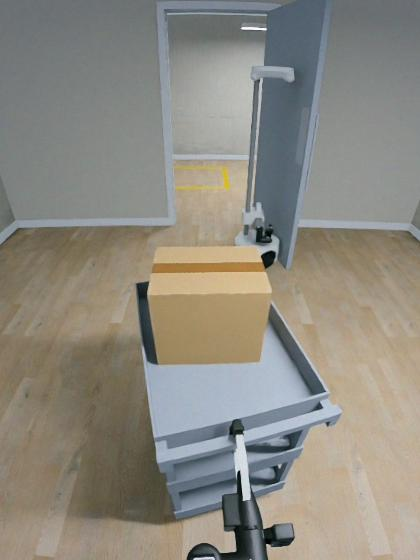

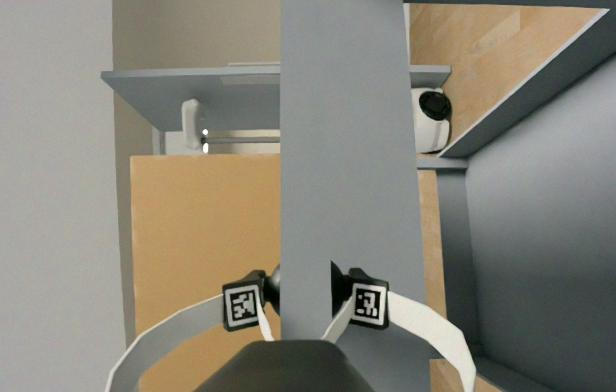

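Request:
move:
  r2: {"base": {"strafe_m": 0.22}, "contact_limits": {"strafe_m": 0.8}}
  blocking: false
  cameras: []

Request:
wait:
  seconds: 3
  cameras: ["r2_wrist_camera", "r2_head_camera"]

Scene clock: 894.03 s.
move: r2 moving
r1.base_odometry: x=-1.959 y=-0.267 heading=-2.369
r1.turned_by_wheels: +0.000
r1.turned_by_imu: +0.000
r1.base_tilt: forward=-1.6 right=+1.3
r1.lidar_m: 1.44 3.10 0.25 0.25 - 0.25 0.36 3.76 1.11 2.14 2.77 1.59
r1.base_status: not commanded
r1.joint_positions: lift_m=+0.124 arm_m=+0.000 wrist_yaw_rad=+3.195 wrist_pitch_rad=+0.002 wrist_roll_rad=+0.000 gripper_m=+0.056
r1.joint_status: not commanded
r1.measured_speeds: translate_m=+0.000 strafe_m=+0.000 rotate_rad=+0.000 lift_m=+0.000 arm_m=+0.000 wrist_yaw_rad=+0.000 wrist_pitch_rad=+0.000 wrist_roll_rad=+0.000
r1.motor_effort: lift_m=+19(19) arm_m=-4(4) wheel_0=+0(0) wheel_1=+0(0) wheel_2=+0(0)
r1.servo_current: wrist_yaw_rad=52(72) wrist_pitch_rad=39(52) wrist_roll_rad=52(65) gripper_m=33(46)
r1.contact_limits: translate_m 0.7
r1.hand_pose: x=-0.1218 y=+0.0718 z=+0.3019 quat_wxyz=(-0.027, -0.001, +0.000, +1.000) (m; r1's base frame)
r1.wrist_depth_mm: - 135 - 469 300 211 172 / - 134 140 473 304 212 174 / - 133 162 442 307 214 175 / 109 135 211 484 310 215 177 / 137 - - 496 314 217 178 / 1255 1229 196 459 199 218 177 / - 820 768 156 298 209 178
r2.base_odometry: x=-1.104 y=-0.462 heading=-2.768
r2.turned_by_wheels: +0.000
r2.turned_by_imu: +0.000
r2.base_tilt: forward=-0.6 right=+0.1
r2.lidar_m: 0.37 3.05 2.32 2.22 2.34 2.59 2.48 2.66 2.51 2.44 2.58 0.44
r2.base_status: strafe_m moving
r2.joint_positions: lift_m=+0.685 arm_m=+0.000 wrist_yaw_rad=-0.003 wrist_pitch_rad=+0.001 wrist_roll_rad=+1.569 gripper_m=-0.011
r2.joint_status: not commanded
r2.measured_speeds: translate_m=+0.000 strafe_m=+0.140 rotate_rad=+0.000 lift_m=+0.000 arm_m=+0.000 wrist_yaw_rad=-0.009 wrist_pitch_rad=+0.033 wrist_roll_rad=+0.004
r2.motor_effort: lift_m=+20(20) arm_m=-3(4) wheel_0=-16(17) wheel_1=+10(11) wheel_2=+0(2)
r2.servo_current: wrist_yaw_rad=59(59) wrist_pitch_rad=46(46) wrist_roll_rad=46(46) gripper_m=91(104)
r2.contact_limits: strafe_m 0.8
r2.hand_pose: x=+0.4590 y=-0.0884 z=+0.8627 quat_wxyz=(+0.708, +0.706, -0.001, -0.002) (m; r2's base frame)
r2.wrist_depth_mm: - - - 265 273 1756 - / - - - 258 264 1921 - / - - 459 192 253 - - / - 469 466 186 246 - - / - 466 466 180 239 - - / - 466 189 176 186 - - / - - 469 112 226 - -
pictures: none
No camera images: "cameras" was empty.

Scene clock: 895.57 s.
earlier move: r2 done
r1.base_odometry: x=-1.959 y=-0.267 heading=-2.369
r1.turned_by_wheels: +0.000
r1.turned_by_imu: +0.000
r1.base_tilt: forward=-1.6 right=+1.3
r1.lidar_m: 1.49 3.09 0.25 0.25 - 0.25 0.39 3.76 1.10 2.14 2.79 1.57
r1.base_status: not commanded
r1.joint_positions: lift_m=+0.124 arm_m=+0.000 wrist_yaw_rad=+3.195 wrist_pitch_rad=+0.002 wrist_roll_rad=+0.000 gripper_m=+0.056
r1.joint_status: not commanded
r1.measured_speeds: translate_m=+0.000 strafe_m=+0.000 rotate_rad=+0.000 lift_m=+0.000 arm_m=+0.000 wrist_yaw_rad=+0.000 wrist_pitch_rad=+0.000 wrist_roll_rad=+0.000
r1.motor_effort: lift_m=+19(19) arm_m=-4(4) wheel_0=+0(1) wheel_1=+0(0) wheel_2=+0(0)
r1.servo_current: wrist_yaw_rad=52(72) wrist_pitch_rad=46(52) wrist_roll_rad=46(65) gripper_m=39(46)
r1.contact_limits: translate_m 0.7
r1.hand_pose: x=-0.1218 y=+0.0718 z=+0.3019 quat_wxyz=(-0.027, -0.001, +0.000, +1.000) (m; r1's base frame)
r1.wrist_depth_mm: - 134 - 469 298 211 172 / - 135 140 477 304 212 173 / - 133 162 442 307 215 175 / 109 135 210 484 310 215 176 / 137 - - 496 312 217 177 / 1255 1255 196 459 199 219 178 / - 809 759 156 298 210 178
r2.base_odometry: x=-1.037 y=-0.633 heading=-2.768
r2.turned_by_wheels: +0.000
r2.turned_by_imu: -0.004
r2.base_tilt: forward=-0.7 right=+0.1
r2.lidar_m: 0.36 2.81 2.15 2.05 2.16 2.59 2.50 2.65 2.72 2.64 0.54 0.41
r2.base_status: done
r2.joint_positions: lift_m=+0.685 arm_m=+0.000 wrist_yaw_rad=-0.010 wrist_pitch_rad=+0.002 wrist_roll_rad=+1.569 gripper_m=-0.011
r2.joint_status: not commanded
r2.measured_speeds: translate_m=+0.000 strafe_m=+0.000 rotate_rad=+0.000 lift_m=+0.000 arm_m=+0.000 wrist_yaw_rad=+0.000 wrist_pitch_rad=+0.000 wrist_roll_rad=+0.000
r2.motor_effort: lift_m=+20(20) arm_m=+4(4) wheel_0=-1(22) wheel_1=+2(11) wheel_2=-5(7)
r2.servo_current: wrist_yaw_rad=65(85) wrist_pitch_rad=46(46) wrist_roll_rad=52(59) gripper_m=72(104)
r2.contact_limits: strafe_m 0.8
r2.hand_pose: x=+0.4583 y=-0.0904 z=+0.8625 quat_wxyz=(+0.708, +0.706, -0.003, -0.004) (m; r2's base frame)
r2.wrist_depth_mm: - - - 171 230 - - / - 436 436 171 231 - - / - 455 449 173 232 - - / - 473 473 174 236 - - / - - 488 175 236 - - / - - 187 177 183 1708 492 / - - - 112 239 - 1205
wait: 1.53 of 3 s (r2 has come to rest)
pictures: r2_head_camera, r2_wrist_camera
Images, in order (width x height): r2_head_camera 420x560, r2_wrist_camera 616x392.

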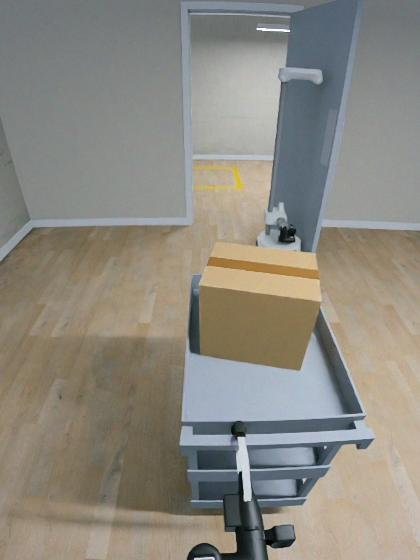

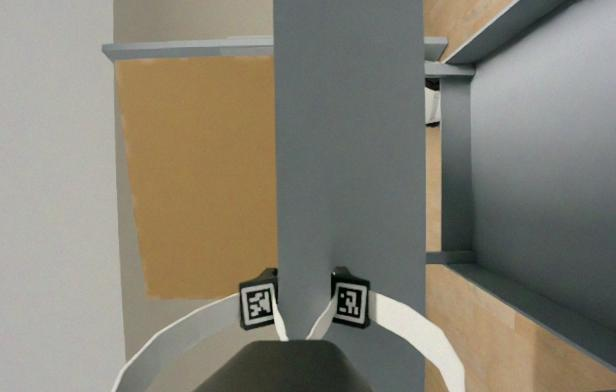

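Request:
move:
  r2: {"base": {"translate_m": 0.5, "strafe_m": -0.05}, "contact_limits": {"translate_m": 0.8}}
  blocking: false
  cameras: []

Request:
wait:
  seconds: 4
  cameras: ["r2_wrist_camera", "r2_head_camera"]

Scene clock: 910.83 s.
move: r2 moving
r1.base_odometry: x=-1.959 y=-0.267 heading=-2.369
r1.turned_by_wheels: +0.000
r1.turned_by_imu: +0.000
r1.base_tilt: forward=-1.6 right=+1.3
r1.lidar_m: 1.46 3.14 0.25 0.25 - 0.25 0.38 3.75 1.08 2.14 2.80 1.54
r1.base_status: not commanded
r1.joint_positions: lift_m=+0.124 arm_m=+0.000 wrist_yaw_rad=+3.195 wrist_pitch_rad=+0.002 wrist_roll_rad=+0.000 gripper_m=+0.056
r1.joint_status: not commanded
r1.measured_speeds: translate_m=+0.000 strafe_m=+0.000 rotate_rad=+0.000 lift_m=+0.000 arm_m=+0.000 wrist_yaw_rad=+0.000 wrist_pitch_rad=+0.000 wrist_roll_rad=+0.000
r1.motor_effort: lift_m=+19(19) arm_m=-4(4) wheel_0=+1(1) wheel_1=+0(0) wheel_2=+0(0)
r1.servo_current: wrist_yaw_rad=46(52) wrist_pitch_rad=46(46) wrist_roll_rad=46(72) gripper_m=46(52)
r1.contact_limits: translate_m 0.7
r1.hand_pose: x=-0.1218 y=+0.0718 z=+0.3019 quat_wxyz=(-0.027, -0.001, +0.000, +1.000) (m; r1's base frame)
r1.wrist_depth_mm: - 135 - 466 300 211 173 / - 135 140 477 306 212 174 / - 133 163 442 306 214 175 / 109 135 211 488 310 216 176 / 137 - - 492 312 217 178 / 1255 1255 197 459 199 217 178 / - 820 759 156 298 208 178
r2.base_odometry: x=-1.067 y=-0.642 heading=-2.767
r2.turned_by_wheels: +0.000
r2.turned_by_imu: +0.001
r2.base_tilt: forward=-0.7 right=+0.1
r2.lidar_m: 0.39 2.83 2.14 2.05 2.15 2.61 2.53 2.68 2.71 2.64 0.51 0.41
r2.base_status: translate_m moving; strafe_m moving
r2.joint_positions: lift_m=+0.685 arm_m=+0.000 wrist_yaw_rad=-0.008 wrist_pitch_rad=+0.002 wrist_roll_rad=+1.569 gripper_m=-0.011
r2.joint_status: not commanded
r2.measured_speeds: translate_m=+0.122 strafe_m=-0.012 rotate_rad=+0.000 lift_m=+0.000 arm_m=+0.000 wrist_yaw_rad=+0.011 wrist_pitch_rad=+0.000 wrist_roll_rad=+0.000
r2.motor_effort: lift_m=+20(20) arm_m=+4(4) wheel_0=+11(15) wheel_1=+9(10) wheel_2=-20(20)
r2.servo_current: wrist_yaw_rad=59(72) wrist_pitch_rad=46(46) wrist_roll_rad=39(52) gripper_m=65(72)
r2.contact_limits: translate_m 0.8
r2.hand_pose: x=+0.4586 y=-0.0897 z=+0.8625 quat_wxyz=(+0.708, +0.706, -0.002, -0.003) (m; r2's base frame)
r2.wrist_depth_mm: - - - 166 225 - - / - 430 430 168 227 - - / - 455 445 169 229 - - / - 469 466 172 232 - - / - - 484 173 234 - - / - - 187 174 185 1708 525 / - - - 112 238 1661 1229
pictures: none
No camera images: "cameras" was empty.

Scene clock: 913.50 s.
earlier move: r2 done
r1.base_odometry: x=-1.959 y=-0.267 heading=-2.369
r1.turned_by_wheels: +0.000
r1.turned_by_imu: +0.000
r1.base_tilt: forward=-1.6 right=+1.3
r1.lidar_m: 1.04 3.13 0.25 0.25 - 0.25 0.35 3.74 1.08 2.15 2.77 1.07
r1.base_status: not commanded
r1.joint_positions: lift_m=+0.124 arm_m=+0.000 wrist_yaw_rad=+3.195 wrist_pitch_rad=+0.002 wrist_roll_rad=+0.000 gripper_m=+0.056
r1.joint_status: not commanded
r1.measured_speeds: translate_m=+0.000 strafe_m=+0.000 rotate_rad=+0.000 lift_m=+0.000 arm_m=+0.000 wrist_yaw_rad=+0.000 wrist_pitch_rad=+0.000 wrist_roll_rad=+0.000
r1.motor_effort: lift_m=+19(19) arm_m=-4(4) wheel_0=+0(1) wheel_1=+0(0) wheel_2=+0(0)
r1.servo_current: wrist_yaw_rad=46(65) wrist_pitch_rad=39(52) wrist_roll_rad=46(72) gripper_m=39(52)
r1.contact_limits: translate_m 0.7
r1.hand_pose: x=-0.1218 y=+0.0718 z=+0.3019 quat_wxyz=(-0.027, -0.001, +0.000, +1.000) (m; r1's base frame)
r1.wrist_depth_mm: - 135 - 466 298 211 173 / - 135 140 477 306 212 174 / - 133 163 442 306 214 175 / 109 135 211 488 310 215 176 / 137 - - 496 312 217 178 / 1255 1255 197 455 199 218 178 / - 820 759 156 298 208 178
r2.base_odometry: x=-1.520 y=-0.770 heading=-2.768
r2.turned_by_wheels: +0.000
r2.turned_by_imu: +0.004
r2.base_tilt: forward=-0.7 right=+0.0
r2.lidar_m: 0.42 2.85 2.11 2.08 2.18 3.07 3.00 3.17 2.67 2.59 0.44 0.39
r2.base_status: done
r2.joint_positions: lift_m=+0.685 arm_m=+0.000 wrist_yaw_rad=+0.003 wrist_pitch_rad=+0.002 wrist_roll_rad=+1.569 gripper_m=-0.011
r2.joint_status: not commanded
r2.measured_speeds: translate_m=+0.000 strafe_m=+0.000 rotate_rad=+0.000 lift_m=+0.000 arm_m=+0.000 wrist_yaw_rad=+0.000 wrist_pitch_rad=+0.000 wrist_roll_rad=+0.000
r2.motor_effort: lift_m=+20(20) arm_m=+4(4) wheel_0=+2(22) wheel_1=+2(11) wheel_2=-2(20)
r2.servo_current: wrist_yaw_rad=46(72) wrist_pitch_rad=39(46) wrist_roll_rad=46(59) gripper_m=59(72)
r2.contact_limits: translate_m 0.8
r2.hand_pose: x=+0.4596 y=-0.0864 z=+0.8625 quat_wxyz=(+0.708, +0.706, +0.002, +0.001) (m; r2's base frame)
r2.wrist_depth_mm: - 373 370 128 185 - - / - 404 404 136 195 - - / - 449 439 144 206 - - / - - 484 152 218 732 - / - - - 163 232 1808 508 / - - 187 174 183 1661 1205 / - - - 112 262 - 1138
wait: 2.67 of 4 s (r2 has come to rest)
pictures: r2_head_camera, r2_wrist_camera
Images, in order (width x height): r2_head_camera 420x560, r2_wrist_camera 616x392.

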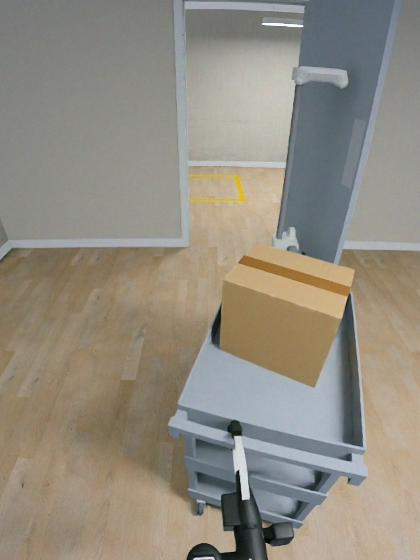

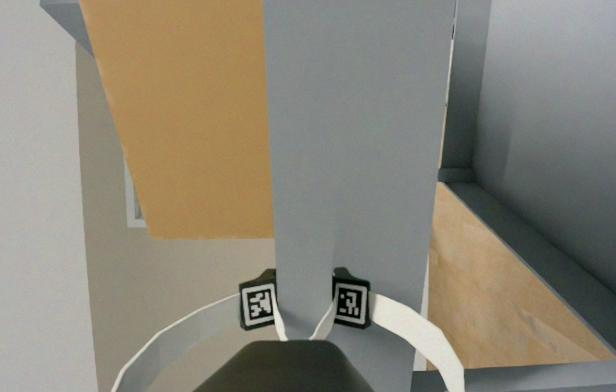

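Request:
move:
  r1: {"base": {"translate_m": 0.124, "strafe_m": 0.084}, "contact_limits": {"translate_m": 0.6}, "pace": "slow"}
  r2: {"joints": {"gripper_m": 0.09}}
  blocking: false
  cameras: []

Request:
wait:
  seconds: 2
  cameras: []

Request:
move:
  r2: {"base": {"strafe_m": -0.035}}
  blocking: false
  cameras: ["r1_head_camera", "r1_wrist_camera"]

Request:
wait:
  seconds: 2
  cameras: ["r2_head_camera"]

Scene clock: 972.43 s.
move: r1 moving; r2 moving
r1.base_odometry: x=-1.962 y=-0.281 heading=-2.369
r1.turned_by_wheels: +0.000
r1.turned_by_imu: +0.000
r1.base_tilt: forward=-1.6 right=+1.3
r1.lidar_m: 1.02 3.11 0.25 0.25 - 0.25 0.37 3.78 1.08 2.18 2.78 1.04
r1.base_status: translate_m moving; strafe_m moving
r1.joint_positions: lift_m=+0.124 arm_m=+0.000 wrist_yaw_rad=+3.195 wrist_pitch_rad=+0.002 wrist_roll_rad=+0.000 gripper_m=+0.056
r1.joint_status: not commanded
r1.measured_speeds: translate_m=+0.045 strafe_m=+0.031 rotate_rad=-0.003 lift_m=+0.000 arm_m=+0.000 wrist_yaw_rad=+0.000 wrist_pitch_rad=+0.000 wrist_roll_rad=+0.000
r1.motor_effort: lift_m=+19(19) arm_m=-4(4) wheel_0=-8(9) wheel_1=+13(15) wheel_2=-3(4)
r1.servo_current: wrist_yaw_rad=59(59) wrist_pitch_rad=46(46) wrist_roll_rad=78(78) gripper_m=39(46)
r1.contact_limits: translate_m 0.6
r1.hand_pose: x=-0.1218 y=+0.0718 z=+0.3019 quat_wxyz=(-0.027, -0.001, +0.000, +1.000) (m; r1's base frame)
r1.wrist_depth_mm: - 135 - 466 298 211 173 / - 134 140 473 304 211 174 / - 133 163 473 306 214 175 / 109 135 211 484 310 215 176 / 137 - - 492 312 216 178 / 1255 1255 196 459 199 218 178 / - 820 759 156 297 208 178
r2.base_odometry: x=-1.520 y=-0.770 heading=-2.768
r2.turned_by_wheels: +0.000
r2.turned_by_imu: +0.000
r2.base_tilt: forward=-0.7 right=+0.1
r2.lidar_m: 0.42 2.84 2.14 2.06 2.20 3.06 3.03 3.18 2.70 2.61 0.44 0.38
r2.base_status: not commanded
r2.joint_positions: lift_m=+0.685 arm_m=+0.000 wrist_yaw_rad=+0.003 wrist_pitch_rad=+0.002 wrist_roll_rad=+1.569 gripper_m=+0.011
r2.joint_status: gripper_m moving
r2.measured_speeds: translate_m=+0.000 strafe_m=+0.000 rotate_rad=+0.000 lift_m=+0.000 arm_m=+0.000 wrist_yaw_rad=+0.000 wrist_pitch_rad=+0.000 wrist_roll_rad=+0.000
r2.motor_effort: lift_m=+20(20) arm_m=+4(4) wheel_0=+3(3) wheel_1=+2(2) wheel_2=-2(2)
r2.servo_current: wrist_yaw_rad=59(59) wrist_pitch_rad=39(46) wrist_roll_rad=46(52) gripper_m=91(91)
r2.contact_limits: translate_m 0.8
r2.hand_pose: x=+0.4595 y=-0.0866 z=+0.8625 quat_wxyz=(+0.708, +0.706, +0.002, +0.000) (m; r2's base frame)
r2.wrist_depth_mm: - 375 373 131 187 - - / - 413 402 138 197 - - / - 449 442 147 208 - - / - - 488 157 221 741 - / - - - 167 235 1808 508 / - - 193 178 189 1756 1255 / - - - 112 266 1537 1098
pictures: none
No camera images: "cameras" was empty.

Scene clock: 973.70 s.
earlier move: r1 contact_stop; r2 done
r1.base_odometry: x=-1.988 y=-0.382 heading=-2.347
r1.turned_by_wheels: +0.022
r1.turned_by_imu: +0.034
r1.base_tilt: forward=-1.6 right=+1.3
r1.lidar_m: 0.97 2.89 2.05 0.25 - 0.25 0.39 3.89 1.20 2.72 2.84 0.95
r1.base_status: translate_m contact_stop; strafe_m contact_stop
r1.joint_positions: lift_m=+0.124 arm_m=+0.000 wrist_yaw_rad=+3.195 wrist_pitch_rad=+0.002 wrist_roll_rad=+0.000 gripper_m=+0.056
r1.joint_status: not commanded
r1.measured_speeds: translate_m=+0.027 strafe_m=-0.006 rotate_rad=+0.080 lift_m=+0.000 arm_m=+0.000 wrist_yaw_rad=+0.000 wrist_pitch_rad=+0.000 wrist_roll_rad=+0.000
r1.on_its_own: the wheels are slack since a contact_stop
r1.motor_effort: lift_m=+19(19) arm_m=-4(4) wheel_0=-3(24) wheel_1=+4(28) wheel_2=+1(7)
r1.servo_current: wrist_yaw_rad=65(85) wrist_pitch_rad=39(46) wrist_roll_rad=39(78) gripper_m=39(46)
r1.contact_limits: translate_m 0.6
r1.hand_pose: x=-0.1218 y=+0.0718 z=+0.3019 quat_wxyz=(-0.027, -0.001, +0.000, +1.000) (m; r1's base frame)
r1.wrist_depth_mm: - 135 831 452 296 208 171 / - 135 148 459 300 209 171 / - 133 175 466 301 211 174 / 110 135 220 473 303 213 175 / 137 - - 480 306 224 175 / 1255 1229 196 488 199 216 176 / - 809 768 156 310 207 176
r2.base_odometry: x=-1.520 y=-0.770 heading=-2.768
r2.turned_by_wheels: +0.000
r2.turned_by_imu: +0.000
r2.base_tilt: forward=-0.7 right=+0.1
r2.lidar_m: 0.43 2.86 2.14 2.07 2.20 3.07 3.01 3.16 2.70 2.59 0.45 0.39
r2.base_status: not commanded
r2.joint_positions: lift_m=+0.685 arm_m=+0.000 wrist_yaw_rad=+0.003 wrist_pitch_rad=+0.002 wrist_roll_rad=+1.569 gripper_m=+0.090
r2.joint_status: all done
r2.measured_speeds: translate_m=+0.000 strafe_m=+0.000 rotate_rad=+0.000 lift_m=+0.000 arm_m=+0.000 wrist_yaw_rad=+0.000 wrist_pitch_rad=+0.000 wrist_roll_rad=+0.000
r2.motor_effort: lift_m=+20(20) arm_m=+4(4) wheel_0=+3(3) wheel_1=+2(2) wheel_2=-2(3)
r2.servo_current: wrist_yaw_rad=46(59) wrist_pitch_rad=39(46) wrist_roll_rad=46(59) gripper_m=59(143)
r2.contact_limits: translate_m 0.8
r2.hand_pose: x=+0.4595 y=-0.0866 z=+0.8625 quat_wxyz=(+0.708, +0.706, +0.002, +0.000) (m; r2's base frame)
r2.wrist_depth_mm: - 375 375 133 189 - - / - 404 407 141 199 - - / - 449 442 148 211 - - / - - 488 161 224 759 - / - - - 171 237 1756 508 / - - 194 178 189 1708 1255 / - - - 112 270 1576 1118
wait: 1.27 of 2 s (r2 has come to rest)
pictures: none
No camera images: "cameras" was empty.

not run: a stop that you did not command came earlier in this reply.

not run: a stop that you did not command came earlier in this reply.

Request:
move:
  r1: {"base": {"translate_m": 0.10, "strafe_m": 0.08}, "contact_limits": {"translate_m": 0.6}, "pace": "slow"}
  r2: {"base": {"strafe_m": -0.035}}
  blocking: false
  cameras: []

Request:
wait:
  seconds: 1.5
  cameras: ["r2_head_camera"]

Request:
wait:
  seconds: 2
  cameras: ["r1_head_camera", "r1_head_left_camera", "r2_head_camera"]

Scene clock: 984.90 s.
earlier move: r1 contact_stop
move: r1 moving; r2 moving
r1.base_odometry: x=-1.994 y=-0.393 heading=-2.346
r1.turned_by_wheels: +0.001
r1.turned_by_imu: +0.001
r1.base_tilt: forward=-1.6 right=+1.3
r1.lidar_m: 0.94 2.94 2.02 1.97 - 0.25 0.36 3.87 1.22 2.72 2.85 0.95
r1.base_status: translate_m contact_stop (by the wheels' count: +0.102 of +0.124); strafe_m contact_stop (by the wheels' count: +0.057 of +0.084); translate_m moving; strafe_m moving
r1.joint_positions: lift_m=+0.124 arm_m=+0.000 wrist_yaw_rad=+3.195 wrist_pitch_rad=+0.002 wrist_roll_rad=+0.000 gripper_m=+0.056
r1.joint_status: not commanded
r1.measured_speeds: translate_m=+0.040 strafe_m=+0.032 rotate_rad=+0.001 lift_m=+0.000 arm_m=+0.000 wrist_yaw_rad=+0.000 wrist_pitch_rad=+0.000 wrist_roll_rad=+0.000
r1.motor_effort: lift_m=+19(19) arm_m=-4(4) wheel_0=-8(9) wheel_1=+11(14) wheel_2=-5(5)
r1.servo_current: wrist_yaw_rad=39(72) wrist_pitch_rad=39(52) wrist_roll_rad=46(59) gripper_m=39(46)
r1.contact_limits: translate_m 0.6
r1.hand_pose: x=-0.1218 y=+0.0718 z=+0.3019 quat_wxyz=(-0.027, -0.001, +0.000, +1.000) (m; r1's base frame)
r1.wrist_depth_mm: - 135 854 424 297 208 171 / - 135 148 462 301 210 171 / - 133 175 469 303 212 174 / 110 136 220 477 304 212 174 / 137 - - 484 307 224 175 / 1229 1255 196 492 199 216 176 / - 820 768 156 312 206 176
r2.base_odometry: x=-1.531 y=-0.742 heading=-2.767
r2.turned_by_wheels: +0.001
r2.turned_by_imu: +0.002
r2.base_tilt: forward=-0.7 right=+0.0
r2.lidar_m: 0.43 2.89 2.20 2.11 2.26 3.10 3.02 3.17 2.66 2.57 0.43 0.38
r2.base_status: strafe_m moving
r2.joint_positions: lift_m=+0.685 arm_m=+0.000 wrist_yaw_rad=+0.008 wrist_pitch_rad=+0.002 wrist_roll_rad=+1.569 gripper_m=+0.090
r2.joint_status: not commanded
r2.measured_speeds: translate_m=+0.001 strafe_m=-0.056 rotate_rad=-0.008 lift_m=+0.000 arm_m=+0.000 wrist_yaw_rad=+0.000 wrist_pitch_rad=+0.000 wrist_roll_rad=+0.000
r2.motor_effort: lift_m=+20(20) arm_m=+4(4) wheel_0=+12(17) wheel_1=-1(11) wheel_2=+0(1)
r2.servo_current: wrist_yaw_rad=59(59) wrist_pitch_rad=39(46) wrist_roll_rad=52(59) gripper_m=46(52)
r2.hand_pose: x=+0.4600 y=-0.0850 z=+0.8625 quat_wxyz=(+0.708, +0.706, +0.004, +0.002) (m; r2's base frame)
r2.wrist_depth_mm: - 373 370 130 187 - - / - 404 404 139 196 - - / - 449 439 146 208 - - / - - 484 157 221 732 - / - - - 167 236 1808 512 / - - 191 176 187 1618 1229 / - - - 112 265 1537 1205
pictures: none
No camera images: "cameras" was empty.

Scene clock: 985.67 s.
earlier move: r1 contact_stop; r2 done
r1.base_odometry: x=-2.004 y=-0.420 heading=-2.317
r1.turned_by_wheels: +0.029
r1.turned_by_imu: +0.039
r1.base_tilt: forward=-1.6 right=+1.3
r1.lidar_m: 0.91 2.81 2.02 1.91 - 0.25 0.40 1.25 1.24 2.80 2.91 0.91
r1.base_status: translate_m contact_stop; strafe_m contact_stop
r1.joint_positions: lift_m=+0.124 arm_m=+0.000 wrist_yaw_rad=+3.195 wrist_pitch_rad=+0.002 wrist_roll_rad=+0.000 gripper_m=+0.056
r1.joint_status: not commanded
r1.measured_speeds: translate_m=+0.000 strafe_m=-0.002 rotate_rad=-0.001 lift_m=+0.000 arm_m=+0.000 wrist_yaw_rad=+0.000 wrist_pitch_rad=+0.000 wrist_roll_rad=+0.000
r1.on_its_own: the wheels are slack since a contact_stop
r1.motor_effort: lift_m=+19(19) arm_m=-4(4) wheel_0=-1(22) wheel_1=-1(31) wheel_2=-1(5)
r1.servo_current: wrist_yaw_rad=65(72) wrist_pitch_rad=39(52) wrist_roll_rad=46(59) gripper_m=39(46)
r1.contact_limits: translate_m 0.6
r1.hand_pose: x=-0.1218 y=+0.0718 z=+0.3019 quat_wxyz=(-0.027, -0.001, +0.000, +1.000) (m; r1's base frame)
r1.wrist_depth_mm: - 135 - 496 303 210 170 / - 135 148 504 309 211 171 / - 133 175 466 314 214 172 / 110 136 220 473 315 215 - / 137 - - 477 319 216 175 / 1255 1255 196 480 199 216 175 / - 820 759 156 303 207 175
r2.base_odometry: x=-1.533 y=-0.737 heading=-2.767
r2.turned_by_wheels: -0.001
r2.turned_by_imu: -0.001
r2.base_tilt: forward=-0.7 right=+0.1
r2.lidar_m: 0.41 2.88 2.18 2.12 2.25 3.07 3.02 3.12 2.63 2.58 0.48 0.41
r2.base_status: done
r2.joint_positions: lift_m=+0.685 arm_m=+0.000 wrist_yaw_rad=+0.003 wrist_pitch_rad=+0.002 wrist_roll_rad=+1.569 gripper_m=+0.090
r2.joint_status: not commanded
r2.measured_speeds: translate_m=+0.000 strafe_m=+0.000 rotate_rad=+0.000 lift_m=+0.000 arm_m=+0.000 wrist_yaw_rad=+0.000 wrist_pitch_rad=+0.000 wrist_roll_rad=+0.000
r2.motor_effort: lift_m=+18(20) arm_m=+4(4) wheel_0=+2(17) wheel_1=-1(11) wheel_2=+0(1)
r2.servo_current: wrist_yaw_rad=46(72) wrist_pitch_rad=46(46) wrist_roll_rad=46(59) gripper_m=46(59)
r2.hand_pose: x=+0.4595 y=-0.0866 z=+0.8627 quat_wxyz=(+0.708, +0.706, +0.002, +0.000) (m; r2's base frame)
r2.wrist_depth_mm: - 389 394 151 205 - - / - 427 421 158 215 - - / - 477 459 164 225 - - / - - 500 175 237 778 - / - - 539 187 248 1863 517 / - - 194 196 202 1708 488 / - - - 112 281 1863 1138
wait: 0.77 of 1.5 s (r2 has come to rest)
pictures: r2_head_camera
Images, in order (width x height): r2_head_camera 420x560.

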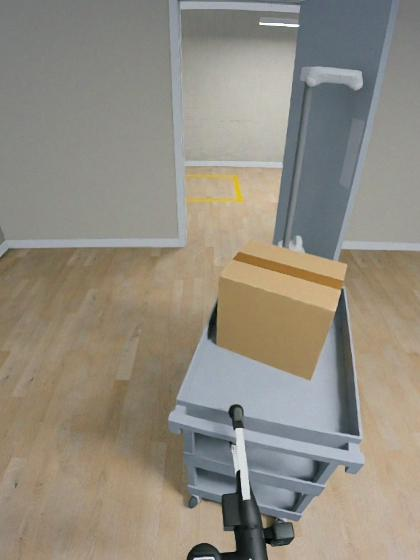

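not run: a stop that you did not command came earlier in this reply.


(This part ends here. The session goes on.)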